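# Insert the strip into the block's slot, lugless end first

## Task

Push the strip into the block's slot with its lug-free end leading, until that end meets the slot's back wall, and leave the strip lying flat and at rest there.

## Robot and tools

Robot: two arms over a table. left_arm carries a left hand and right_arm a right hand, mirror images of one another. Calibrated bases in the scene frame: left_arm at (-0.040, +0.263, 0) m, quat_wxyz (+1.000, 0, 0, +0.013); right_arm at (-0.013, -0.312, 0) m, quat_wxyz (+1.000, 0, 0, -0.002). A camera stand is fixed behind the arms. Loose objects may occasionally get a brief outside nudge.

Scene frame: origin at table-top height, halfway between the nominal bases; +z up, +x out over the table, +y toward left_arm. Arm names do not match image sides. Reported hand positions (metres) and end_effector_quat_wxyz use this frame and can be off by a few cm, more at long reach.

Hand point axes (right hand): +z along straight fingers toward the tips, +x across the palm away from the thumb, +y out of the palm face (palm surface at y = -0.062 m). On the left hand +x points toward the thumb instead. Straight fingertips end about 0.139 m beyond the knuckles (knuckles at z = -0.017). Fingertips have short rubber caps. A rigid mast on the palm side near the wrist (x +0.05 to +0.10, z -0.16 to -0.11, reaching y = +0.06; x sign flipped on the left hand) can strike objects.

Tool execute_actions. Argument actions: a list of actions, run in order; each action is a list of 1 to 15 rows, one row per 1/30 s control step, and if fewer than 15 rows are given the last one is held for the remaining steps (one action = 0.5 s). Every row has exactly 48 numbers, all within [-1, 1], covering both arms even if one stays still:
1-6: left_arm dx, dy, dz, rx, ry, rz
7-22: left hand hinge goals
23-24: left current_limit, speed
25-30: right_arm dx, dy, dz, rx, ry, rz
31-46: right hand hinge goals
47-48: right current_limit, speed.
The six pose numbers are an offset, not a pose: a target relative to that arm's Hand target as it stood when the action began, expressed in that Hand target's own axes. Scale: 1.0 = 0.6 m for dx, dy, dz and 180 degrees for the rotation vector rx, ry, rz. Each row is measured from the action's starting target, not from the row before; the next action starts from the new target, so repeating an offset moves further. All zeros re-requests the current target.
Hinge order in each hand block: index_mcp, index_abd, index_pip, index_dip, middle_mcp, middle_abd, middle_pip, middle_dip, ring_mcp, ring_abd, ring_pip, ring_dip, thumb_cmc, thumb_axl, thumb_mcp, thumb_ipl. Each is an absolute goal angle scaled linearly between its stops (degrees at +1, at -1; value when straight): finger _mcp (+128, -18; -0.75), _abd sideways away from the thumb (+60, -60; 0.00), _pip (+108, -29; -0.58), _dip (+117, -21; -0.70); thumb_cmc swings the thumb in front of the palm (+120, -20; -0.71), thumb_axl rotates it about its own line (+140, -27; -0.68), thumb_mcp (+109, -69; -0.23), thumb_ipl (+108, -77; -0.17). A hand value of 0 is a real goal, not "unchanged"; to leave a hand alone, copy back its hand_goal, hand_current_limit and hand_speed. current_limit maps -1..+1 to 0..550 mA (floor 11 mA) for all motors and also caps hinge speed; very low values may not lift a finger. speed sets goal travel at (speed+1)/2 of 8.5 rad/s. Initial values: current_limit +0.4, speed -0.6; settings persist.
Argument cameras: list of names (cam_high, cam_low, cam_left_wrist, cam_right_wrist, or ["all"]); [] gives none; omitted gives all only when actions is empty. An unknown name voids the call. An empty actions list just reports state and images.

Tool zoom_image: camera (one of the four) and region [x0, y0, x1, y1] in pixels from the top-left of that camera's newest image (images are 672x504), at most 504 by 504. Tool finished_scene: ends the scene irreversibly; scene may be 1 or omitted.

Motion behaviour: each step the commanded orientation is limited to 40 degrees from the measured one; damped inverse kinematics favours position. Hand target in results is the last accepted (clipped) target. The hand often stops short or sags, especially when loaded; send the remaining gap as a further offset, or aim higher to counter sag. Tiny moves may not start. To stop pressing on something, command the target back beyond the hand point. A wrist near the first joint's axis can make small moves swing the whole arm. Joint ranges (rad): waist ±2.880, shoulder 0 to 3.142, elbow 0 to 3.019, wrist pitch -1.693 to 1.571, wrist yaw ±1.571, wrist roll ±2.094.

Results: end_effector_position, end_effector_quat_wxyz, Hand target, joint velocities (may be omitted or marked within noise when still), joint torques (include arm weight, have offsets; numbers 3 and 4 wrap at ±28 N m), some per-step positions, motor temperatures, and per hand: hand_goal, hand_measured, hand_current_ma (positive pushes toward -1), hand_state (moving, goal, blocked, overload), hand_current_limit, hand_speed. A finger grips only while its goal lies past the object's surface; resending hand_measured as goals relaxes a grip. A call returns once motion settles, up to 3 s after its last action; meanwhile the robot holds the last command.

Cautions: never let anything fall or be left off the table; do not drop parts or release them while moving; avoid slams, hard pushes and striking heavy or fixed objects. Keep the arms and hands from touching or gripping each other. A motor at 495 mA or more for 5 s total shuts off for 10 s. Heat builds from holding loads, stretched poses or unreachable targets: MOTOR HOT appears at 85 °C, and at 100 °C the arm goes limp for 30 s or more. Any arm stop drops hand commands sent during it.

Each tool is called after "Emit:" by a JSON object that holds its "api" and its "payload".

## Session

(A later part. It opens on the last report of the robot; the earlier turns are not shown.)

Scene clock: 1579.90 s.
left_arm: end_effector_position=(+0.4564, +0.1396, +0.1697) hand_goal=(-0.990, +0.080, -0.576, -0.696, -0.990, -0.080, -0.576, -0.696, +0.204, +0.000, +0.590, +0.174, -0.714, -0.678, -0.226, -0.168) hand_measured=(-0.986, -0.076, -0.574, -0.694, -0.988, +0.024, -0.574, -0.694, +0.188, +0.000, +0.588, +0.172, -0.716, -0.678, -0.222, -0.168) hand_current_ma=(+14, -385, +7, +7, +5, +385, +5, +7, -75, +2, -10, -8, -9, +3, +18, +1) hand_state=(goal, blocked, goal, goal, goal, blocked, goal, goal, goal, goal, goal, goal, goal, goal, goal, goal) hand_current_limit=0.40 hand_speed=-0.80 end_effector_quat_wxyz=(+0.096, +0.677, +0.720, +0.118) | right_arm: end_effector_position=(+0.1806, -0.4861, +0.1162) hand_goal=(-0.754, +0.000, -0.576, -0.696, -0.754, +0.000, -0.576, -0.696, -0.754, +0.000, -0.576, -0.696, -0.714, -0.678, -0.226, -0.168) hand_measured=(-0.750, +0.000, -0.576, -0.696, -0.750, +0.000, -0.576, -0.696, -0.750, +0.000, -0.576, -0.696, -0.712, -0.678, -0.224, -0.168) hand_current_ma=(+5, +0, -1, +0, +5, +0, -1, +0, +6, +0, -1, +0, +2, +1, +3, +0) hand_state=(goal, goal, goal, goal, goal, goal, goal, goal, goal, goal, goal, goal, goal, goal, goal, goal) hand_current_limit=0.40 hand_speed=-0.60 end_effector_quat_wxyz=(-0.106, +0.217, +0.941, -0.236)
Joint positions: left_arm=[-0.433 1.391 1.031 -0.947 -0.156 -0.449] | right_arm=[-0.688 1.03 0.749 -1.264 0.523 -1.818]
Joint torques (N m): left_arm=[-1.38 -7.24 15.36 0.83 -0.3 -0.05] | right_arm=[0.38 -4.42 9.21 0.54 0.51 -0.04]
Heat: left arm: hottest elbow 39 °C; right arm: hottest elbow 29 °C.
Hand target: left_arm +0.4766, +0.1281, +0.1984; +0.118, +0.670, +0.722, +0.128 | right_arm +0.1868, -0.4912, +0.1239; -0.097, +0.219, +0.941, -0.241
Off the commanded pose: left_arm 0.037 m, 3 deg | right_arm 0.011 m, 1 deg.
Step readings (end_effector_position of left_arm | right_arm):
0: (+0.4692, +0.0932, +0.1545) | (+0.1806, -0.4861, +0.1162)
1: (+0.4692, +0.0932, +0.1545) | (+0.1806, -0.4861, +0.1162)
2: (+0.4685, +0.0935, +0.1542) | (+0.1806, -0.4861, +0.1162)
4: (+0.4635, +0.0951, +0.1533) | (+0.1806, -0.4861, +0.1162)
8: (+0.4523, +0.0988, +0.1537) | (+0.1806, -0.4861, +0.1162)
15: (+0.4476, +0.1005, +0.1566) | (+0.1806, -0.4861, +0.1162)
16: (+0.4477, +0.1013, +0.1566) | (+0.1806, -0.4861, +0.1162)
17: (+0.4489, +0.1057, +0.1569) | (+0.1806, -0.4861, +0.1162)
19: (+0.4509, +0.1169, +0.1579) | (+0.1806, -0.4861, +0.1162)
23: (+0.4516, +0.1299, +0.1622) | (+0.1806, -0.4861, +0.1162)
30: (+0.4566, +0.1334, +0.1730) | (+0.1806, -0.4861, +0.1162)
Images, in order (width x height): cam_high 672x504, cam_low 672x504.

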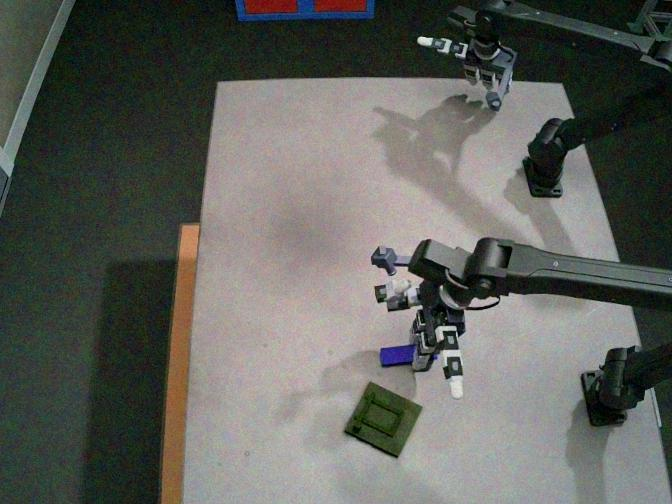

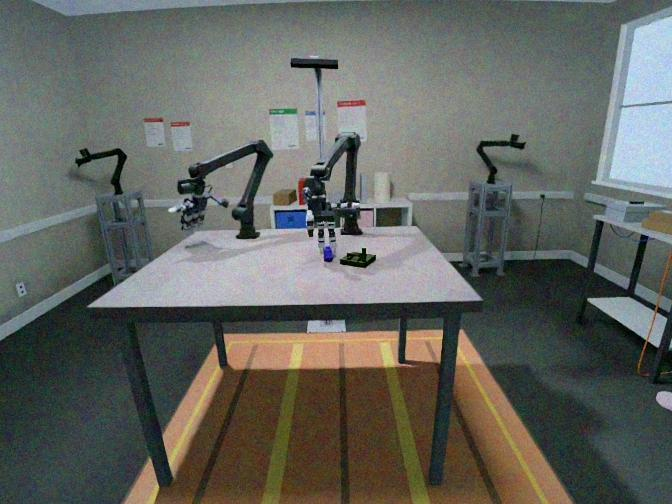

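Emit:
{"api": "execute_actions", "payload": {"actions": [[[0.0568,-0.01325,-0.0048,0,0.053,-0.1457,-0.99,0.08,-0.576,-0.696,-0.99,-0.08,-0.576,-0.696,0.205,0,0.59,0.174,-0.714,-0.678,-0.226,-0.168,0.4,-0.8,0,0,0,0,0,0,-0.754,0,-0.576,-0.696,-0.754,0,-0.576,-0.696,-0.754,0,-0.576,-0.696,-0.714,-0.678,-0.226,-0.168,0.4,-0.6]],[[0.0568,-0.01325,-0.0048,0,0.053,-0.1457,-0.99,0.08,-0.576,-0.696,-0.99,-0.08,-0.576,-0.696,0.205,0,0.59,0.174,-0.714,-0.678,-0.226,-0.168,0.4,-0.8,0,0,0,0,0,0,-0.754,0,-0.576,-0.696,-0.754,0,-0.576,-0.696,-0.754,0,-0.576,-0.696,-0.714,-0.678,-0.226,-0.168,0.4,-0.6]],[[0.0568,-0.01325,-0.0048,0,0.053,-0.1457,-0.99,0.08,-0.576,-0.696,-0.99,-0.08,-0.576,-0.696,0.205,0,0.59,0.174,-0.714,-0.678,-0.226,-0.168,0.4,-0.8,0,0,0,0,0,0,-0.754,0,-0.576,-0.696,-0.754,0,-0.576,-0.696,-0.754,0,-0.576,-0.696,-0.714,-0.678,-0.226,-0.168,0.4,-0.6]]], "cameras": ["cam_high","cam_low"]}}

Emit:
{"api": "zoom_image", "payload": {"camera": "cam_low", "region": [290, 220, 370, 290]}}

Emit:
{"api": "zoom_image", "payload": {"camera": "cam_high", "region": [330, 270, 460, 400]}}

Scene clock: 1604.20 s.
left_arm: end_effector_position=(+0.3909, +0.2003, +0.1837) hand_goal=(-0.990, +0.080, -0.576, -0.696, -0.990, -0.080, -0.576, -0.696, +0.204, +0.000, +0.590, +0.174, -0.714, -0.678, -0.226, -0.168) hand_measured=(-0.988, -0.076, -0.574, -0.694, -0.990, +0.024, -0.576, -0.694, +0.188, +0.000, +0.588, +0.172, -0.716, -0.678, -0.222, -0.168) hand_current_ma=(+10, -385, +7, +7, +1, +385, +2, +5, -75, +2, -9, -8, -7, +3, +18, +1) hand_state=(goal, blocked, goal, goal, goal, blocked, goal, goal, goal, goal, goal, goal, goal, goal, goal, goal) hand_current_limit=0.40 hand_speed=-0.80 end_effector_quat_wxyz=(-0.013, +0.031, +0.983, +0.182) | right_arm: end_effector_position=(+0.1806, -0.4861, +0.1162) hand_goal=(-0.754, +0.000, -0.576, -0.696, -0.754, +0.000, -0.576, -0.696, -0.754, +0.000, -0.576, -0.696, -0.714, -0.678, -0.226, -0.168) hand_measured=(-0.750, +0.000, -0.576, -0.696, -0.750, +0.000, -0.576, -0.696, -0.750, +0.000, -0.576, -0.696, -0.712, -0.678, -0.224, -0.168) hand_current_ma=(+5, +0, -1, +0, +5, +0, -1, +0, +6, +0, -1, +0, +2, +1, +3, +0) hand_state=(goal, goal, goal, goal, goal, goal, goal, goal, goal, goal, goal, goal, goal, goal, goal, goal) hand_current_limit=0.40 hand_speed=-0.60 end_effector_quat_wxyz=(-0.106, +0.217, +0.941, -0.236)
Joint positions: left_arm=[-0.452 1.71 1.422 -1.454 -0.325 -1.962] | right_arm=[-0.688 1.03 0.749 -1.264 0.523 -1.818]
Joint torques (N m): left_arm=[-0.03 -10.46 13.97 -0.44 -0.24 -0.06] | right_arm=[0.38 -4.42 9.2 0.55 0.51 -0.04]
Heat: left arm: hottest elbow 44 °C; right arm: hottest elbow 29 °C.
Hand target: left_arm +0.4065, +0.1954, +0.1984; +0.004, +0.017, +0.985, +0.174 | right_arm +0.1868, -0.4912, +0.1239; -0.097, +0.219, +0.941, -0.241
Off the commanded pose: left_arm 0.022 m, 3 deg | right_arm 0.011 m, 1 deg.
Step readings (end_effector_position of left_arm | right_arm):
0: (+0.4564, +0.1397, +0.1697) | (+0.1806, -0.4861, +0.1162)
1: (+0.4562, +0.1404, +0.1699) | (+0.1806, -0.4861, +0.1162)
2: (+0.4557, +0.1444, +0.1712) | (+0.1806, -0.4861, +0.1162)
4: (+0.4538, +0.1535, +0.1736) | (+0.1806, -0.4861, +0.1162)
8: (+0.4508, +0.1617, +0.1745) | (+0.1806, -0.4861, +0.1162)
15: (+0.4496, +0.1679, +0.1717) | (+0.1806, -0.4861, +0.1162)
16: (+0.4490, +0.1691, +0.1721) | (+0.1806, -0.4861, +0.1162)
17: (+0.4468, +0.1726, +0.1730) | (+0.1806, -0.4861, +0.1162)
19: (+0.4415, +0.1797, +0.1761) | (+0.1806, -0.4861, +0.1162)
23: (+0.4335, +0.1876, +0.1785) | (+0.1806, -0.4861, +0.1162)
30: (+0.4279, +0.1906, +0.1768) | (+0.1806, -0.4861, +0.1162)
31: (+0.4267, +0.1910, +0.1768) | (+0.1806, -0.4861, +0.1162)
32: (+0.4231, +0.1923, +0.1773) | (+0.1806, -0.4861, +0.1162)
34: (+0.4152, +0.1944, +0.1794) | (+0.1806, -0.4861, +0.1162)
38: (+0.4037, +0.1940, +0.1826) | (+0.1806, -0.4861, +0.1162)
45: (+0.3961, +0.1976, +0.1823) | (+0.1806, -0.4861, +0.1162)
Images, in order (width x height): cam_high 672x504, cam_low 672x504.

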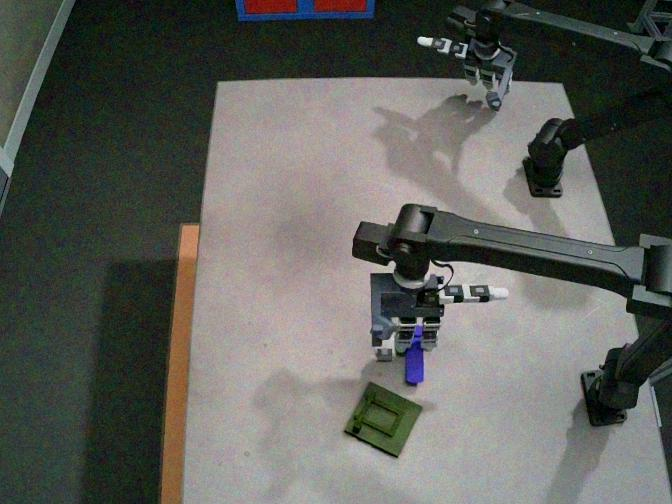

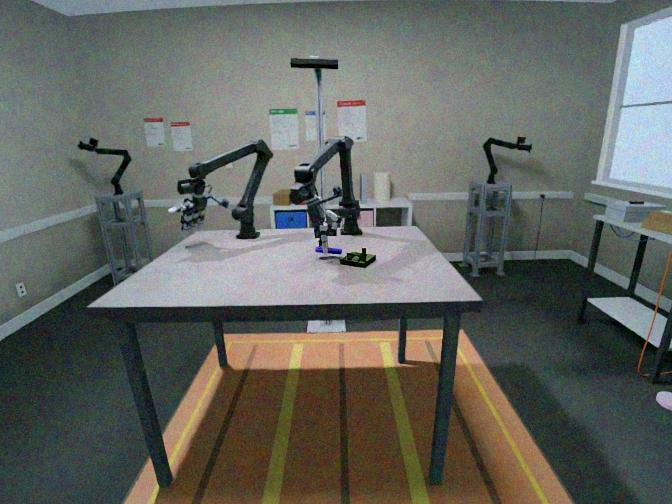

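Scaled by 6.300.

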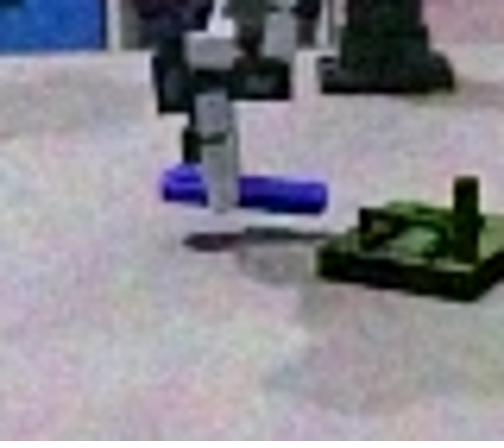

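Scaled by 3.877.

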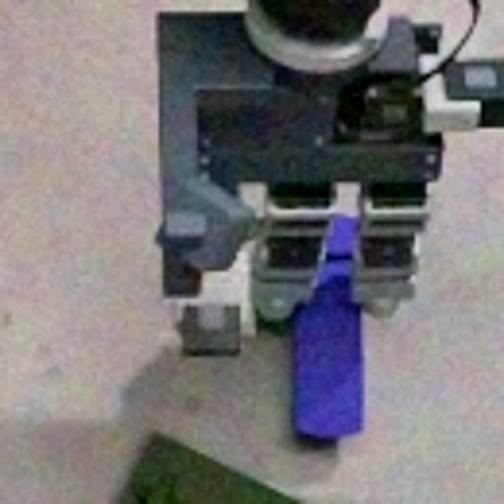

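Emit:
{"api": "execute_actions", "payload": {"actions": [[[0,-0.0247,0.068,0,0,0,-0.99,0.08,-0.576,-0.696,-0.99,-0.08,-0.576,-0.696,0.205,0,0.59,0.174,-0.714,-0.678,-0.226,-0.168,0.4,-0.8,0,0,0,0,0,0,-0.754,0,-0.576,-0.696,-0.754,0,-0.576,-0.696,-0.754,0,-0.576,-0.696,-0.714,-0.678,-0.226,-0.168,0.4,-0.6]]], "cameras": ["cam_high","cam_low"]}}

Emit:
{"api": "zoom_image", "payload": {"camera": "cam_low", "region": [290, 220, 370, 290]}}

Scene clock: 1632.67 s.
left_arm: end_effector_position=(+0.4073, +0.1925, +0.1592) hand_goal=(-0.990, +0.080, -0.576, -0.696, -0.990, -0.080, -0.576, -0.696, +0.204, +0.000, +0.590, +0.174, -0.714, -0.678, -0.226, -0.168) hand_measured=(-0.988, -0.076, -0.574, -0.694, -0.990, +0.024, -0.576, -0.694, +0.188, +0.000, +0.588, +0.172, -0.716, -0.678, -0.222, -0.168) hand_current_ma=(+9, -385, +6, +7, +0, +385, +2, +5, -75, +2, -9, -8, -7, +3, +18, +1) hand_state=(goal, blocked, goal, goal, goal, blocked, goal, goal, goal, goal, goal, goal, goal, goal, goal, goal) hand_current_limit=0.40 hand_speed=-0.80 end_effector_quat_wxyz=(+0.005, +0.026, +0.984, +0.174) | right_arm: end_effector_position=(+0.1806, -0.4861, +0.1162) hand_goal=(-0.754, +0.000, -0.576, -0.696, -0.754, +0.000, -0.576, -0.696, -0.754, +0.000, -0.576, -0.696, -0.714, -0.678, -0.226, -0.168) hand_measured=(-0.750, +0.000, -0.576, -0.696, -0.750, +0.000, -0.576, -0.696, -0.750, +0.000, -0.576, -0.696, -0.712, -0.678, -0.224, -0.168) hand_current_ma=(+5, +0, -1, +0, +5, +0, -1, +0, +6, +0, -1, +0, +2, +1, +3, +0) hand_state=(goal, goal, goal, goal, goal, goal, goal, goal, goal, goal, goal, goal, goal, goal, goal, goal) hand_current_limit=0.40 hand_speed=-0.60 end_effector_quat_wxyz=(-0.106, +0.217, +0.941, -0.236)
Joint positions: left_arm=[-0.452 1.753 1.422 -1.372 -0.325 -1.968] | right_arm=[-0.688 1.03 0.749 -1.264 0.523 -1.818]
Joint torques (N m): left_arm=[0.21 -11.75 8.29 0.46 -0.25 -0.04] | right_arm=[0.32 -4.42 9.18 0.57 0.51 -0.04]
Heat: left arm: hottest elbow 42 °C; right arm: hottest elbow 29 °C.
Hand target: left_arm +0.4066, +0.1955, +0.1549; +0.004, +0.017, +0.985, +0.174 | right_arm +0.1868, -0.4912, +0.1239; -0.097, +0.219, +0.941, -0.241
Off the commanded pose: left_arm 0.005 m, 1 deg | right_arm 0.011 m, 1 deg.
Step readings (end_effector_position of left_arm | right_arm):
0: (+0.3909, +0.2003, +0.1837) | (+0.1806, -0.4861, +0.1162)
1: (+0.3909, +0.2003, +0.1836) | (+0.1806, -0.4861, +0.1162)
2: (+0.3918, +0.1999, +0.1829) | (+0.1806, -0.4861, +0.1162)
4: (+0.3959, +0.1979, +0.1792) | (+0.1806, -0.4861, +0.1162)
8: (+0.4042, +0.1940, +0.1678) | (+0.1806, -0.4861, +0.1162)
15: (+0.4072, +0.1925, +0.1592) | (+0.1806, -0.4861, +0.1162)
Images, in order (width x height): cam_high 672x504, cam_low 672x504.

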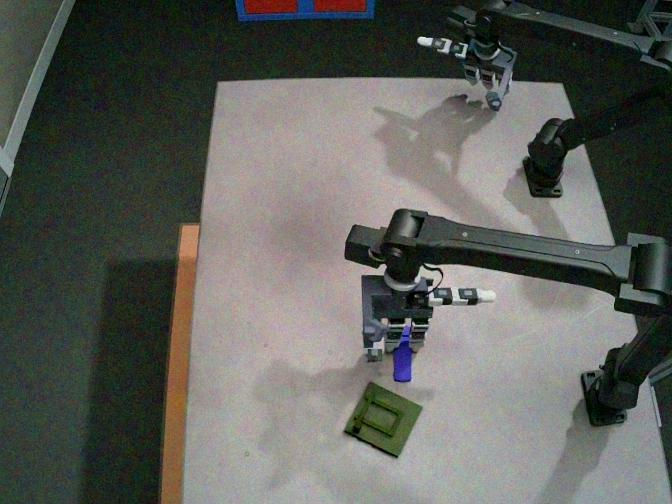

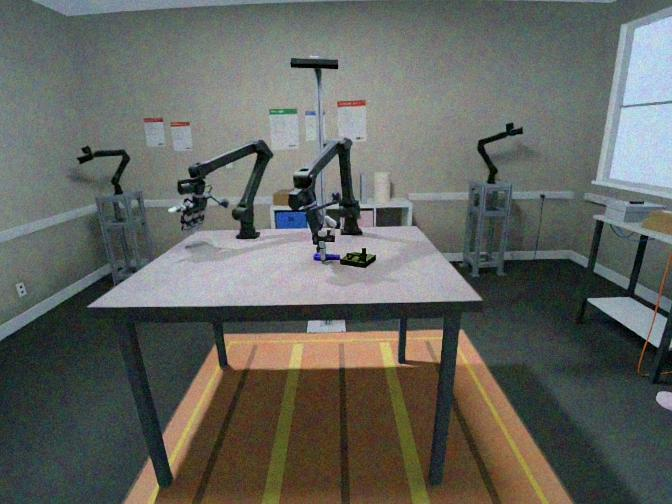

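Scaled by 6.300.

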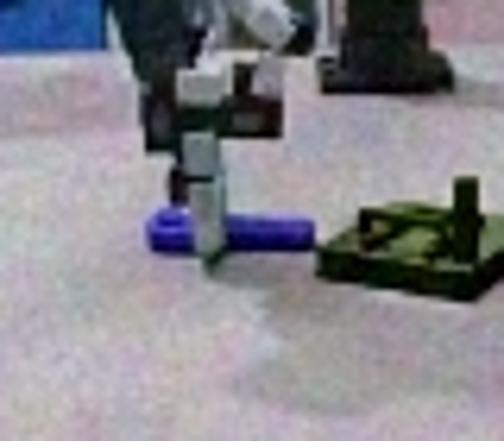

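Emit:
{"api": "execute_actions", "payload": {"actions": [[[0,0,0,0,0,0,-0.99,-0.25,-0.576,-0.696,-0.99,0.25,-0.576,-0.696,0.205,0,0.59,0.174,-0.714,-0.678,-0.226,-0.168,0.4,-0.75,0,0,0,0,0,0,-0.754,0,-0.576,-0.696,-0.754,0,-0.576,-0.696,-0.754,0,-0.576,-0.696,-0.714,-0.678,-0.226,-0.168,0.4,-0.6]],[[0,0.0399,-0.1097,0,0,0,-0.99,-0.25,-0.576,-0.696,-0.99,0.25,-0.576,-0.696,0.205,0,0.59,0.174,-0.714,-0.678,-0.226,-0.168,0.4,-0.75,0,0,0,0,0,0,-0.754,0,-0.576,-0.696,-0.754,0,-0.576,-0.696,-0.754,0,-0.576,-0.696,-0.714,-0.678,-0.226,-0.168,0.4,-0.6]]], "cameras": ["cam_high","cam_low"]}}

Emit:
{"api": "zoom_image", "payload": {"camera": "cam_low", "region": [290, 220, 370, 290]}}

Emit:
{"api": "zoom_image", "payload": {"camera": "cam_high", "region": [330, 270, 460, 400]}}

Scene clock: 1656.43 s.
left_arm: end_effector_position=(+0.3942, +0.1984, +0.2092) hand_goal=(-0.990, -0.250, -0.576, -0.696, -0.990, +0.250, -0.576, -0.696, +0.204, +0.000, +0.590, +0.174, -0.714, -0.678, -0.226, -0.168) hand_measured=(-0.988, -0.244, -0.574, -0.694, -0.990, +0.248, -0.576, -0.694, +0.188, +0.000, +0.588, +0.172, -0.716, -0.678, -0.222, -0.168) hand_current_ma=(+9, +18, +6, +7, +0, -8, +2, +5, -75, +2, -9, -8, -7, +3, +18, +1) hand_state=(goal, goal, goal, goal, goal, goal, goal, goal, goal, goal, goal, goal, goal, goal, goal, goal) hand_current_limit=0.40 hand_speed=-0.75 end_effector_quat_wxyz=(-0.015, +0.029, +0.983, +0.183) | right_arm: end_effector_position=(+0.1806, -0.4861, +0.1162) hand_goal=(-0.754, +0.000, -0.576, -0.696, -0.754, +0.000, -0.576, -0.696, -0.754, +0.000, -0.576, -0.696, -0.714, -0.678, -0.226, -0.168) hand_measured=(-0.750, +0.000, -0.576, -0.696, -0.750, +0.000, -0.576, -0.696, -0.750, +0.000, -0.576, -0.696, -0.712, -0.678, -0.224, -0.168) hand_current_ma=(+5, +0, -1, +0, +5, +0, -1, +0, +6, +0, -1, +0, +2, +1, +3, +0) hand_state=(goal, goal, goal, goal, goal, goal, goal, goal, goal, goal, goal, goal, goal, goal, goal, goal) hand_current_limit=0.40 hand_speed=-0.60 end_effector_quat_wxyz=(-0.106, +0.217, +0.941, -0.236)
Joint positions: left_arm=[-0.452 1.707 1.485 -1.526 -0.325 -1.968] | right_arm=[-0.688 1.03 0.749 -1.264 0.523 -1.818]
Joint torques (N m): left_arm=[0.03 -11.16 13.42 -0.39 -0.27 -0.04] | right_arm=[0.32 -4.42 9.21 0.54 0.52 -0.05]
Heat: left arm: hottest elbow 40 °C; right arm: hottest elbow 29 °C.
Hand target: left_arm +0.4065, +0.1954, +0.2250; +0.004, +0.017, +0.985, +0.174 | right_arm +0.1868, -0.4912, +0.1239; -0.097, +0.219, +0.941, -0.241
Off the commanded pose: left_arm 0.020 m, 3 deg | right_arm 0.011 m, 1 deg.
Step readings (end_effector_position of left_arm | right_arm):
0: (+0.4073, +0.1925, +0.1592) | (+0.1806, -0.4861, +0.1162)
1: (+0.4073, +0.1925, +0.1592) | (+0.1806, -0.4861, +0.1162)
2: (+0.4073, +0.1925, +0.1592) | (+0.1806, -0.4861, +0.1162)
4: (+0.4073, +0.1925, +0.1592) | (+0.1806, -0.4861, +0.1162)
8: (+0.4073, +0.1925, +0.1592) | (+0.1806, -0.4861, +0.1162)
15: (+0.4073, +0.1925, +0.1592) | (+0.1806, -0.4861, +0.1162)
16: (+0.4072, +0.1925, +0.1592) | (+0.1806, -0.4861, +0.1162)
17: (+0.4057, +0.1932, +0.1599) | (+0.1806, -0.4861, +0.1162)
19: (+0.3980, +0.1967, +0.1652) | (+0.1806, -0.4861, +0.1162)
23: (+0.3892, +0.2007, +0.1822) | (+0.1806, -0.4861, +0.1162)
30: (+0.3944, +0.1983, +0.2076) | (+0.1806, -0.4861, +0.1162)
Images, in order (width x height): cam_high 672x504, cam_low 672x504.

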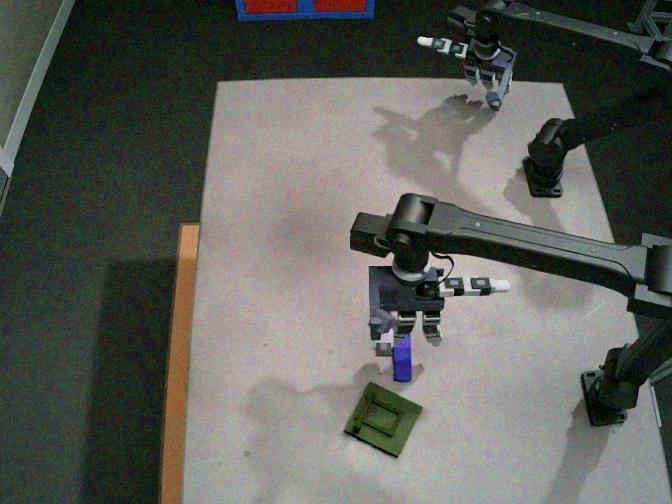

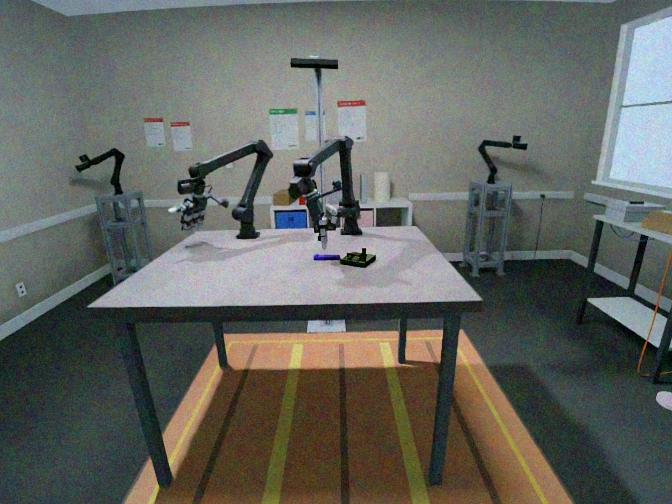

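Scaled by 6.300.

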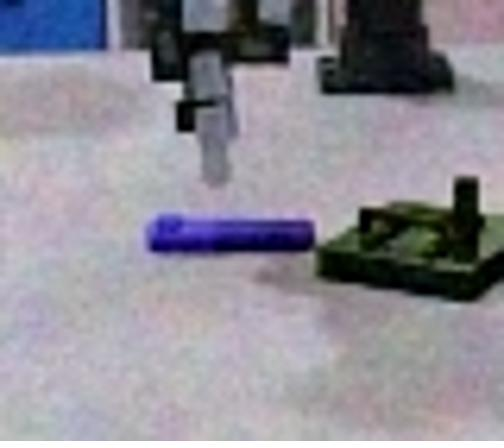

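Scaled by 3.877.

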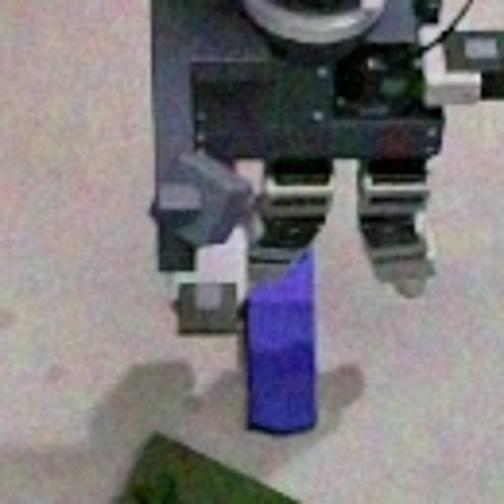

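Emit:
{"api": "execute_actions", "payload": {"actions": [[[-0.0603,-0.0151,-0.0055,0,-0.0566,0.1556,-0.99,-0.25,-0.576,-0.696,-0.99,0.25,-0.576,-0.696,0.205,0,0.59,0.174,-0.714,-0.678,-0.226,-0.168,0.4,-0.75,0,0,0,0,0,0,-0.754,0,-0.576,-0.696,-0.754,0,-0.576,-0.696,-0.754,0,-0.576,-0.696,-0.714,-0.678,-0.226,-0.168,0.4,-0.6]],[[-0.0603,-0.0151,-0.0055,0,-0.0566,0.1556,-0.99,-0.25,-0.576,-0.696,-0.99,0.25,-0.576,-0.696,0.205,0,0.59,0.174,-0.714,-0.678,-0.226,-0.168,0.4,-0.75,0,0,0,0,0,0,-0.754,0,-0.576,-0.696,-0.754,0,-0.576,-0.696,-0.754,0,-0.576,-0.696,-0.714,-0.678,-0.226,-0.168,0.4,-0.6]],[[-0.0603,-0.0151,-0.0055,0,-0.0566,0.1556,-0.99,-0.25,-0.576,-0.696,-0.99,0.25,-0.576,-0.696,0.205,0,0.59,0.174,-0.714,-0.678,-0.226,-0.168,0.4,-0.75,0,0,0,0,0,0,-0.754,0,-0.576,-0.696,-0.754,0,-0.576,-0.696,-0.754,0,-0.576,-0.696,-0.714,-0.678,-0.226,-0.168,0.4,-0.6]]], "cameras": ["cam_high"]}}

Scene clock: 1682.30 s.
left_arm: end_effector_position=(+0.4764, +0.1182, +0.2235) hand_goal=(-0.990, -0.250, -0.576, -0.696, -0.990, +0.250, -0.576, -0.696, +0.204, +0.000, +0.590, +0.174, -0.714, -0.678, -0.226, -0.168) hand_measured=(-0.988, -0.246, -0.574, -0.694, -0.990, +0.248, -0.576, -0.694, +0.188, +0.000, +0.588, +0.172, -0.716, -0.678, -0.222, -0.168) hand_current_ma=(+6, +15, +6, +7, +1, -8, +2, +5, -75, +2, -9, -8, -11, +3, +18, +1) hand_state=(goal, goal, goal, goal, goal, goal, goal, goal, goal, goal, goal, goal, goal, goal, goal, goal) hand_current_limit=0.40 hand_speed=-0.75 end_effector_quat_wxyz=(+0.118, +0.702, +0.692, +0.121) | right_arm: end_effector_position=(+0.1806, -0.4861, +0.1162) hand_goal=(-0.754, +0.000, -0.576, -0.696, -0.754, +0.000, -0.576, -0.696, -0.754, +0.000, -0.576, -0.696, -0.714, -0.678, -0.226, -0.168) hand_measured=(-0.750, +0.000, -0.576, -0.696, -0.750, +0.000, -0.576, -0.696, -0.750, +0.000, -0.576, -0.696, -0.712, -0.678, -0.224, -0.168) hand_current_ma=(+5, +0, -1, +0, +5, +0, -1, +0, +6, +0, -1, +0, +2, +1, +3, +0) hand_state=(goal, goal, goal, goal, goal, goal, goal, goal, goal, goal, goal, goal, goal, goal, goal, goal) hand_current_limit=0.40 hand_speed=-0.60 end_effector_quat_wxyz=(-0.106, +0.217, +0.941, -0.236)
Joint positions: left_arm=[-0.44 1.385 1.158 -1.033 -0.137 -0.379] | right_arm=[-0.688 1.03 0.749 -1.264 0.523 -1.818]
Joint torques (N m): left_arm=[0.21 -9.05 9.26 1.8 -0.04 0.17] | right_arm=[0.32 -4.42 9.21 0.54 0.51 -0.05]
Heat: left arm: hottest elbow 43 °C; right arm: hottest elbow 29 °C.
Hand target: left_arm +0.4768, +0.1208, +0.2252; +0.125, +0.705, +0.688, +0.122 | right_arm +0.1868, -0.4912, +0.1239; -0.097, +0.219, +0.941, -0.241
Off the commanded pose: left_arm 0.003 m, 1 deg | right_arm 0.011 m, 1 deg.
Step readings (end_effector_position of left_arm | right_arm):
0: (+0.3942, +0.1984, +0.2092) | (+0.1806, -0.4861, +0.1162)
1: (+0.3946, +0.1986, +0.2094) | (+0.1806, -0.4861, +0.1162)
2: (+0.3981, +0.1993, +0.2103) | (+0.1806, -0.4861, +0.1162)
4: (+0.4113, +0.1984, +0.2134) | (+0.1806, -0.4861, +0.1162)
8: (+0.4297, +0.1875, +0.2194) | (+0.1806, -0.4861, +0.1162)
15: (+0.4374, +0.1815, +0.2276) | (+0.1806, -0.4861, +0.1162)
16: (+0.4386, +0.1810, +0.2276) | (+0.1806, -0.4861, +0.1162)
17: (+0.4417, +0.1801, +0.2269) | (+0.1806, -0.4861, +0.1162)
19: (+0.4478, +0.1770, +0.2236) | (+0.1806, -0.4861, +0.1162)
23: (+0.4534, +0.1673, +0.2177) | (+0.1806, -0.4861, +0.1162)
30: (+0.4619, +0.1544, +0.2244) | (+0.1806, -0.4861, +0.1162)
31: (+0.4628, +0.1531, +0.2250) | (+0.1806, -0.4861, +0.1162)
32: (+0.4646, +0.1494, +0.2247) | (+0.1806, -0.4861, +0.1162)
34: (+0.4660, +0.1409, +0.2218) | (+0.1806, -0.4861, +0.1162)
38: (+0.4634, +0.1260, +0.2189) | (+0.1806, -0.4861, +0.1162)
45: (+0.4730, +0.1209, +0.2255) | (+0.1806, -0.4861, +0.1162)
Images, in order (width x height): cam_high 672x504.

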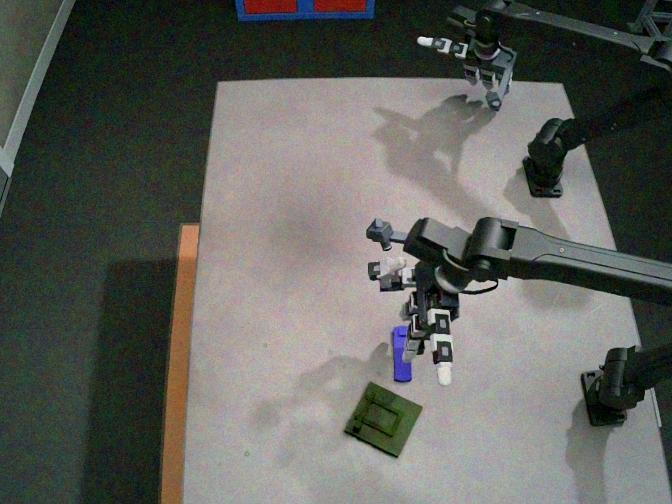

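Emit:
{"api": "execute_actions", "payload": {"actions": [[[-0.0603,-0.0151,-0.0055,0,-0.0566,0.1556,-0.99,-0.25,-0.576,-0.696,-0.99,0.25,-0.576,-0.696,0.205,0,0.59,0.174,-0.714,-0.678,-0.226,-0.168,0.4,-0.75,0,0,0,0,0,0,-0.754,0,-0.576,-0.696,-0.754,0,-0.576,-0.696,-0.754,0,-0.576,-0.696,-0.714,-0.678,-0.226,-0.168,0.4,-0.6]],[[-0.0603,-0.0151,-0.0055,0,-0.0566,0.1556,-0.99,-0.25,-0.576,-0.696,-0.99,0.25,-0.576,-0.696,0.205,0,0.59,0.174,-0.714,-0.678,-0.226,-0.168,0.4,-0.75,0,0,0,0,0,0,-0.754,0,-0.576,-0.696,-0.754,0,-0.576,-0.696,-0.754,0,-0.576,-0.696,-0.714,-0.678,-0.226,-0.168,0.4,-0.6]],[[-0.0603,-0.0151,-0.0055,0,-0.0566,0.1556,-0.99,-0.25,-0.576,-0.696,-0.99,0.25,-0.576,-0.696,0.205,0,0.59,0.174,-0.714,-0.678,-0.226,-0.168,0.4,-0.75,0,0,0,0,0,0,-0.754,0,-0.576,-0.696,-0.754,0,-0.576,-0.696,-0.754,0,-0.576,-0.696,-0.714,-0.678,-0.226,-0.168,0.4,-0.6]],[[0,0,0,0,0,0,-0.99,-0.25,-0.576,-0.696,-0.99,0.25,-0.576,-0.696,0.205,0,0.59,0.174,-0.714,-0.678,-0.226,-0.168,0.4,-0.75,0,0,0,0,0,0,-0.754,0,-0.576,-0.696,-0.754,0,-0.576,-0.696,-0.754,0,-0.576,-0.696,-0.714,-0.678,-0.226,-0.168,0.4,-0.6]]], "cameras": ["cam_high","cam_low"]}}

Emit:
{"api": "zoom_image", "payload": {"camera": "cam_low", "region": [290, 220, 370, 290]}}

Emit:
{"api": "zoom_image", "payload": {"camera": "cam_high", "region": [330, 270, 460, 400]}}

Scene clock: 1704.30 s.
left_arm: end_effector_position=(+0.3843, +0.0527, +0.2038) hand_goal=(-0.990, -0.250, -0.576, -0.696, -0.990, +0.250, -0.576, -0.696, +0.204, +0.000, +0.590, +0.174, -0.714, -0.678, -0.226, -0.168) hand_measured=(-0.988, -0.246, -0.574, -0.694, -0.990, +0.248, -0.576, -0.694, +0.188, +0.000, +0.588, +0.172, -0.718, -0.678, -0.222, -0.168) hand_current_ma=(+5, +11, +6, +7, +2, -8, +2, +5, -75, +2, -9, -8, -12, +3, +18, +1) hand_state=(goal, goal, goal, goal, goal, goal, goal, goal, goal, goal, goal, goal, goal, goal, goal, goal) hand_current_limit=0.40 hand_speed=-0.75 end_effector_quat_wxyz=(+0.168, +0.986, +0.001, -0.022) | right_arm: end_effector_position=(+0.1806, -0.4861, +0.1162) hand_goal=(-0.754, +0.000, -0.576, -0.696, -0.754, +0.000, -0.576, -0.696, -0.754, +0.000, -0.576, -0.696, -0.714, -0.678, -0.226, -0.168) hand_measured=(-0.750, +0.000, -0.576, -0.696, -0.750, +0.000, -0.576, -0.696, -0.750, +0.000, -0.576, -0.696, -0.712, -0.678, -0.224, -0.168) hand_current_ma=(+5, +0, -1, +0, +5, +0, -1, +0, +6, +0, -1, +0, +2, +1, +3, +0) hand_state=(goal, goal, goal, goal, goal, goal, goal, goal, goal, goal, goal, goal, goal, goal, goal, goal) hand_current_limit=0.40 hand_speed=-0.60 end_effector_quat_wxyz=(-0.106, +0.217, +0.941, -0.236)
Joint positions: left_arm=[-0.2 1.453 1.188 -1.289 0.34 1.391] | right_arm=[-0.688 1.03 0.749 -1.264 0.523 -1.818]
Joint torques (N m): left_arm=[-0.21 -7.77 14.75 0.25 0.63 0.17] | right_arm=[0.32 -4.42 9.21 0.54 0.51 -0.04]
Heat: left arm: hottest elbow 41 °C; right arm: hottest elbow 29 °C.
Hand target: left_arm +0.4029, +0.0498, +0.2249; +0.173, +0.985, -0.007, -0.001 | right_arm +0.1868, -0.4912, +0.1239; -0.097, +0.219, +0.941, -0.241
Off the commanded pose: left_arm 0.028 m, 3 deg | right_arm 0.011 m, 1 deg.
Step readings (end_effector_position of left_arm | right_arm):
0: (+0.4764, +0.1181, +0.2235) | (+0.1806, -0.4861, +0.1162)
1: (+0.4761, +0.1167, +0.2228) | (+0.1806, -0.4861, +0.1162)
2: (+0.4755, +0.1124, +0.2218) | (+0.1806, -0.4861, +0.1162)
4: (+0.4707, +0.1016, +0.2184) | (+0.1806, -0.4861, +0.1162)
8: (+0.4608, +0.0910, +0.2187) | (+0.1806, -0.4861, +0.1162)
15: (+0.4634, +0.0892, +0.2233) | (+0.1806, -0.4861, +0.1162)
16: (+0.4631, +0.0879, +0.2234) | (+0.1806, -0.4861, +0.1162)
17: (+0.4618, +0.0831, +0.2239) | (+0.1806, -0.4861, +0.1162)
19: (+0.4568, +0.0727, +0.2247) | (+0.1806, -0.4861, +0.1162)
23: (+0.4466, +0.0654, +0.2257) | (+0.1806, -0.4861, +0.1162)
30: (+0.4337, +0.0649, +0.2190) | (+0.1806, -0.4861, +0.1162)
31: (+0.4316, +0.0635, +0.2167) | (+0.1806, -0.4861, +0.1162)
32: (+0.4277, +0.0611, +0.2151) | (+0.1806, -0.4861, +0.1162)
34: (+0.4160, +0.0564, +0.2128) | (+0.1806, -0.4861, +0.1162)
38: (+0.3971, +0.0591, +0.2049) | (+0.1806, -0.4861, +0.1162)
45: (+0.3890, +0.0563, +0.1971) | (+0.1806, -0.4861, +0.1162)
46: (+0.3886, +0.0555, +0.1974) | (+0.1806, -0.4861, +0.1162)
47: (+0.3883, +0.0550, +0.1980) | (+0.1806, -0.4861, +0.1162)
49: (+0.3875, +0.0542, +0.2000) | (+0.1806, -0.4861, +0.1162)
53: (+0.3860, +0.0533, +0.2037) | (+0.1806, -0.4861, +0.1162)
60: (+0.3848, +0.0528, +0.2048) | (+0.1806, -0.4861, +0.1162)
Images, in order (width x height): cam_high 672x504, cam_low 672x504.

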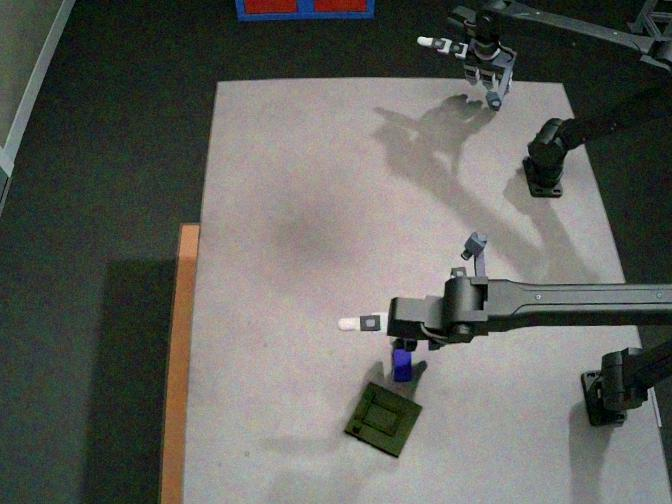

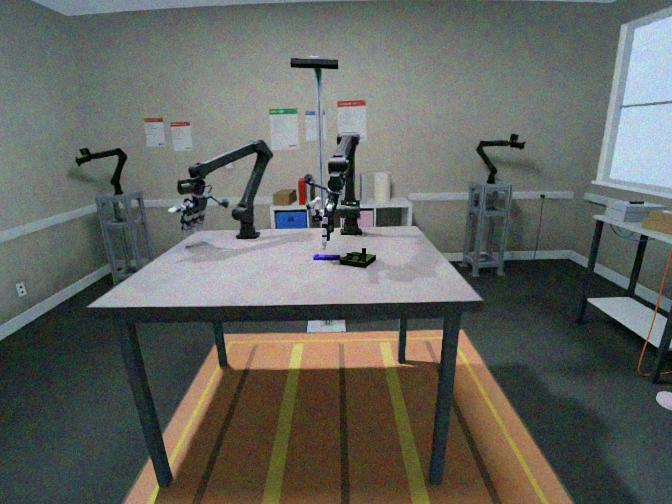

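Scaled by 6.300.

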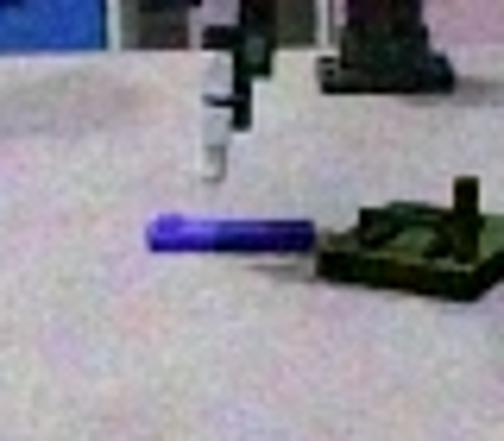

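Scaled by 3.877.

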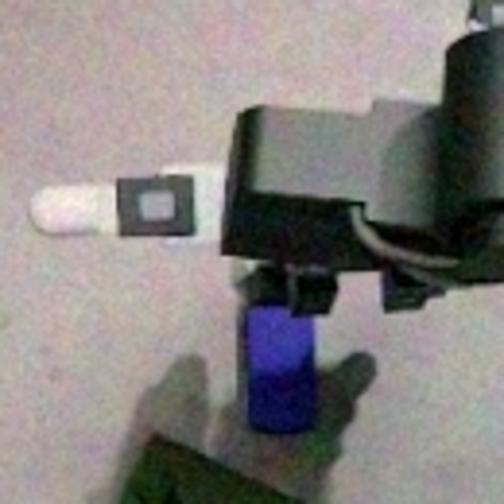

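Emit:
{"api": "execute_actions", "payload": {"actions": [[[0,-0.02,0.06,0,0,0,-0.99,-0.25,-0.576,-0.696,-0.99,0.25,-0.576,-0.696,0.205,0,0.59,0.174,-0.714,-0.678,-0.226,-0.168,0.4,-0.75,0,0,0,0,0,0,-0.754,0,-0.576,-0.696,-0.754,0,-0.576,-0.696,-0.754,0,-0.576,-0.696,-0.714,-0.678,-0.226,-0.168,0.4,-0.6]],[[0,-0.016,0.0535,0,0,0,-0.99,-0.25,-0.576,-0.696,-0.99,0.25,-0.576,-0.696,0.205,0,0.59,0.174,-0.714,-0.678,-0.226,-0.168,0.4,-0.75,0,0,0,0,0,0,-0.754,0,-0.576,-0.696,-0.754,0,-0.576,-0.696,-0.754,0,-0.576,-0.696,-0.714,-0.678,-0.226,-0.168,0.4,-0.6]]], "cameras": ["cam_high","cam_low"]}}

Emit:
{"api": "zoom_image", "payload": {"camera": "cam_low", "region": [290, 220, 370, 290]}}

Emit:
{"api": "zoom_image", "payload": {"camera": "cam_high", "region": [330, 270, 460, 400]}}

Scene clock: 1728.80 s.
left_arm: end_effector_position=(+0.4038, +0.0491, +0.1573) hand_goal=(-0.990, -0.250, -0.576, -0.696, -0.990, +0.250, -0.576, -0.696, +0.204, +0.000, +0.590, +0.174, -0.714, -0.678, -0.226, -0.168) hand_measured=(-0.988, -0.246, -0.574, -0.694, -0.990, +0.248, -0.576, -0.694, +0.188, +0.000, +0.588, +0.172, -0.718, -0.678, -0.222, -0.168) hand_current_ma=(+5, +11, +6, +7, +2, -8, +2, +5, -75, +2, -9, -8, -12, +3, +18, +1) hand_state=(goal, goal, goal, goal, goal, goal, goal, goal, goal, goal, goal, goal, goal, goal, goal, goal) hand_current_limit=0.40 hand_speed=-0.75 end_effector_quat_wxyz=(+0.172, +0.985, -0.003, -0.001) | right_arm: end_effector_position=(+0.1806, -0.4861, +0.1162) hand_goal=(-0.754, +0.000, -0.576, -0.696, -0.754, +0.000, -0.576, -0.696, -0.754, +0.000, -0.576, -0.696, -0.714, -0.678, -0.226, -0.168) hand_measured=(-0.750, +0.000, -0.576, -0.696, -0.750, +0.000, -0.576, -0.696, -0.750, +0.000, -0.576, -0.696, -0.712, -0.678, -0.224, -0.168) hand_current_ma=(+5, +0, -1, +0, +5, +0, -1, +0, +6, +0, -1, +0, +2, +1, +3, +0) hand_state=(goal, goal, goal, goal, goal, goal, goal, goal, goal, goal, goal, goal, goal, goal, goal, goal) hand_current_limit=0.40 hand_speed=-0.60 end_effector_quat_wxyz=(-0.106, +0.217, +0.941, -0.236)
Joint positions: left_arm=[-0.2 1.523 1.129 -1.118 0.341 1.392] | right_arm=[-0.688 1.03 0.749 -1.264 0.523 -1.818]
Joint torques (N m): left_arm=[-1.03 -8.59 8.66 1.25 0.6 0.11] | right_arm=[0.32 -4.42 9.2 0.55 0.51 -0.04]
Motor temperatures (°C): left_arm=[24 28 45 22 22 22] | right_arm=[23 20 29 19 21 20]
Heat: left arm: hottest elbow 45 °C; right arm: hottest elbow 29 °C.
Hand target: left_arm +0.4029, +0.0469, +0.1536; +0.173, +0.985, -0.007, -0.001 | right_arm +0.1868, -0.4912, +0.1239; -0.097, +0.219, +0.941, -0.241
Off the commanded pose: left_arm 0.004 m, 0 deg | right_arm 0.011 m, 1 deg.
Step readings (end_effector_position of left_arm | right_arm):
0: (+0.3842, +0.0527, +0.2038) | (+0.1806, -0.4861, +0.1162)
1: (+0.3842, +0.0527, +0.2038) | (+0.1806, -0.4861, +0.1162)
2: (+0.3849, +0.0525, +0.2036) | (+0.1806, -0.4861, +0.1162)
4: (+0.3898, +0.0517, +0.2026) | (+0.1806, -0.4861, +0.1162)
8: (+0.3991, +0.0500, +0.1968) | (+0.1806, -0.4861, +0.1162)
15: (+0.4028, +0.0494, +0.1924) | (+0.1806, -0.4861, +0.1162)
16: (+0.4030, +0.0493, +0.1924) | (+0.1806, -0.4861, +0.1162)
17: (+0.4037, +0.0492, +0.1914) | (+0.1806, -0.4861, +0.1162)
19: (+0.4052, +0.0489, +0.1866) | (+0.1806, -0.4861, +0.1162)
23: (+0.4031, +0.0493, +0.1695) | (+0.1806, -0.4861, +0.1162)
30: (+0.4033, +0.0492, +0.1572) | (+0.1806, -0.4861, +0.1162)
Images, in order (width x height): cam_high 672x504, cam_low 672x504.

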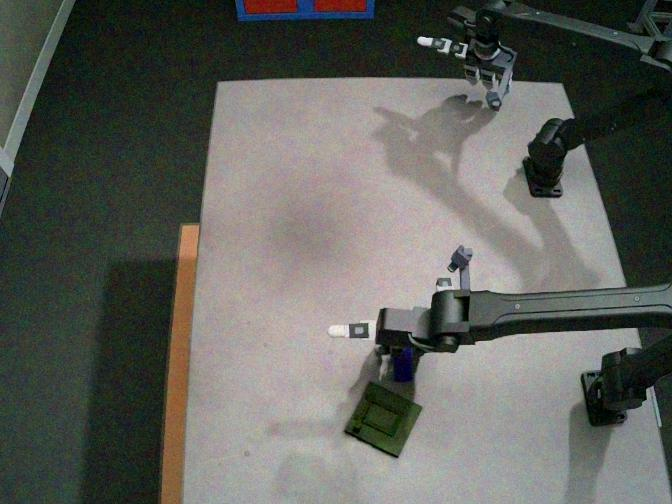

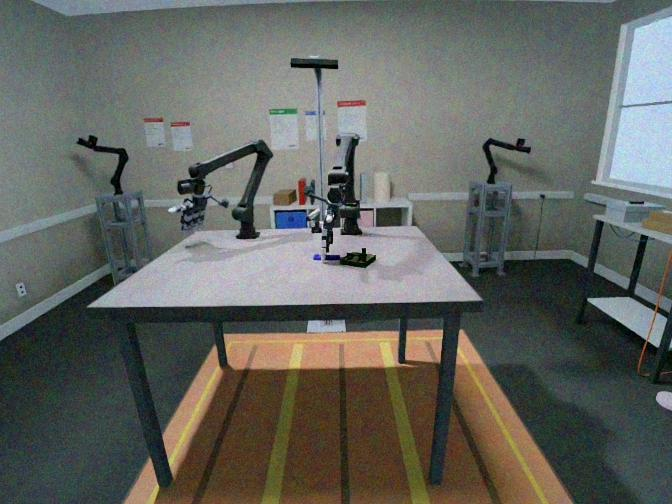

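Scaled by 6.300.

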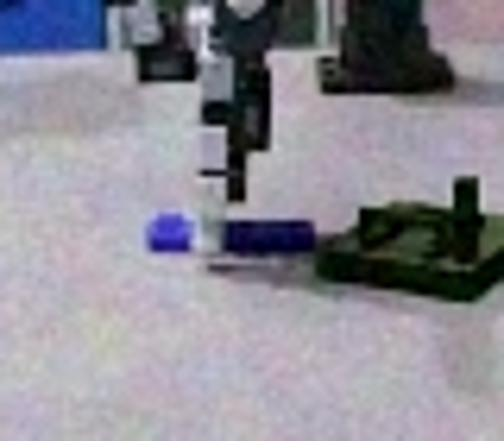

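Scaled by 3.877.

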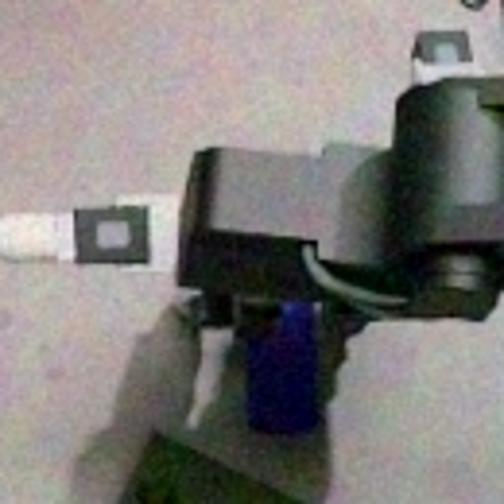

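Emit:
{"api": "execute_actions", "payload": {"actions": [[[0,0,0.003,0,0,0,-0.99,0.08,-0.576,-0.696,-0.99,-0.08,-0.576,-0.696,0.205,0,0.59,0.174,-0.714,-0.678,-0.226,-0.168,0.4,-0.8,0,0,0,0,0,0,-0.754,0,-0.576,-0.696,-0.754,0,-0.576,-0.696,-0.754,0,-0.576,-0.696,-0.714,-0.678,-0.226,-0.168,0.4,-0.6]],[[0,0.0285,-0.0783,0,0,0,-0.99,0.08,-0.576,-0.696,-0.99,-0.08,-0.576,-0.696,0.205,0,0.59,0.174,-0.714,-0.678,-0.226,-0.168,0.4,-0.8,0,0,0,0,0,0,-0.754,0,-0.576,-0.696,-0.754,0,-0.576,-0.696,-0.754,0,-0.576,-0.696,-0.714,-0.678,-0.226,-0.168,0.4,-0.6]]], "cameras": ["cam_high","cam_low"]}}

Emit:
{"api": "zoom_image", "payload": {"camera": "cam_low", "region": [290, 220, 370, 290]}}

Scene clock: 1740.30 s.
left_arm: end_effector_position=(+0.3843, +0.0525, +0.1707) hand_goal=(-0.990, +0.080, -0.576, -0.696, -0.990, -0.080, -0.576, -0.696, +0.204, +0.000, +0.590, +0.174, -0.714, -0.678, -0.226, -0.168) hand_measured=(-0.988, -0.050, -0.574, -0.694, -0.990, +0.046, -0.576, -0.694, +0.188, +0.000, +0.588, +0.172, -0.718, -0.678, -0.222, -0.168) hand_current_ma=(+8, -385, +6, +7, +1, +385, +2, +5, -75, +2, -9, -8, -12, +3, +18, +1) hand_state=(goal, blocked, goal, goal, goal, blocked, goal, goal, goal, goal, goal, goal, goal, goal, goal, goal) hand_current_limit=0.40 hand_speed=-0.80 end_effector_quat_wxyz=(+0.167, +0.985, +0.002, -0.033) | right_arm: end_effector_position=(+0.1806, -0.4861, +0.1162) hand_goal=(-0.754, +0.000, -0.576, -0.696, -0.754, +0.000, -0.576, -0.696, -0.754, +0.000, -0.576, -0.696, -0.714, -0.678, -0.226, -0.168) hand_measured=(-0.750, +0.000, -0.576, -0.696, -0.750, +0.000, -0.576, -0.696, -0.750, +0.000, -0.576, -0.696, -0.712, -0.678, -0.224, -0.168) hand_current_ma=(+5, +0, -1, +0, +5, +0, -1, +0, +6, +0, -1, +0, +2, +1, +3, +0) hand_state=(goal, goal, goal, goal, goal, goal, goal, goal, goal, goal, goal, goal, goal, goal, goal, goal) hand_current_limit=0.40 hand_speed=-0.60 end_effector_quat_wxyz=(-0.106, +0.217, +0.941, -0.236)
Joint positions: left_arm=[-0.2 1.492 1.14 -1.225 0.341 1.392] | right_arm=[-0.688 1.03 0.749 -1.264 0.523 -1.818]
Joint torques (N m): left_arm=[-0.91 -9.7 14.45 0.17 0.6 0.1] | right_arm=[0.26 -4.37 9.21 0.54 0.51 -0.04]
Heat: left arm: hottest elbow 43 °C; right arm: hottest elbow 29 °C.
Hand target: left_arm +0.4028, +0.0462, +0.2018; +0.173, +0.985, -0.007, -0.001 | right_arm +0.1868, -0.4912, +0.1239; -0.097, +0.219, +0.941, -0.241
Off the commanded pose: left_arm 0.037 m, 4 deg | right_arm 0.011 m, 1 deg.
Step readings (end_effector_position of left_arm | right_arm):
0: (+0.4038, +0.0491, +0.1573) | (+0.1806, -0.4861, +0.1162)
1: (+0.4038, +0.0491, +0.1573) | (+0.1806, -0.4861, +0.1162)
2: (+0.4040, +0.0491, +0.1574) | (+0.1806, -0.4861, +0.1162)
4: (+0.4043, +0.0491, +0.1574) | (+0.1806, -0.4861, +0.1162)
8: (+0.4047, +0.0490, +0.1576) | (+0.1806, -0.4861, +0.1162)
15: (+0.4048, +0.0490, +0.1576) | (+0.1806, -0.4861, +0.1162)
16: (+0.4047, +0.0490, +0.1576) | (+0.1806, -0.4861, +0.1162)
17: (+0.4036, +0.0492, +0.1573) | (+0.1806, -0.4861, +0.1162)
19: (+0.3979, +0.0501, +0.1575) | (+0.1806, -0.4861, +0.1162)
23: (+0.3862, +0.0522, +0.1618) | (+0.1806, -0.4861, +0.1162)
30: (+0.3840, +0.0525, +0.1699) | (+0.1806, -0.4861, +0.1162)
Images, in order (width x height): cam_high 672x504, cam_low 672x504.

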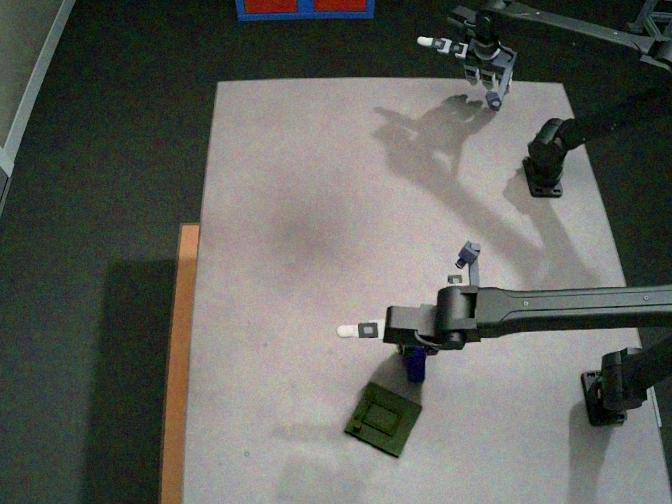

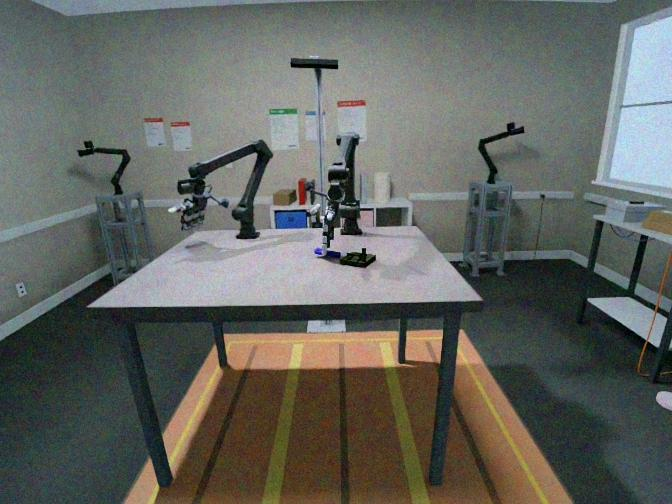

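Scaled by 6.300.

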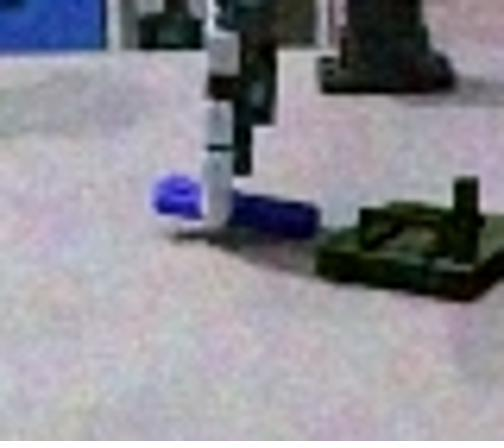

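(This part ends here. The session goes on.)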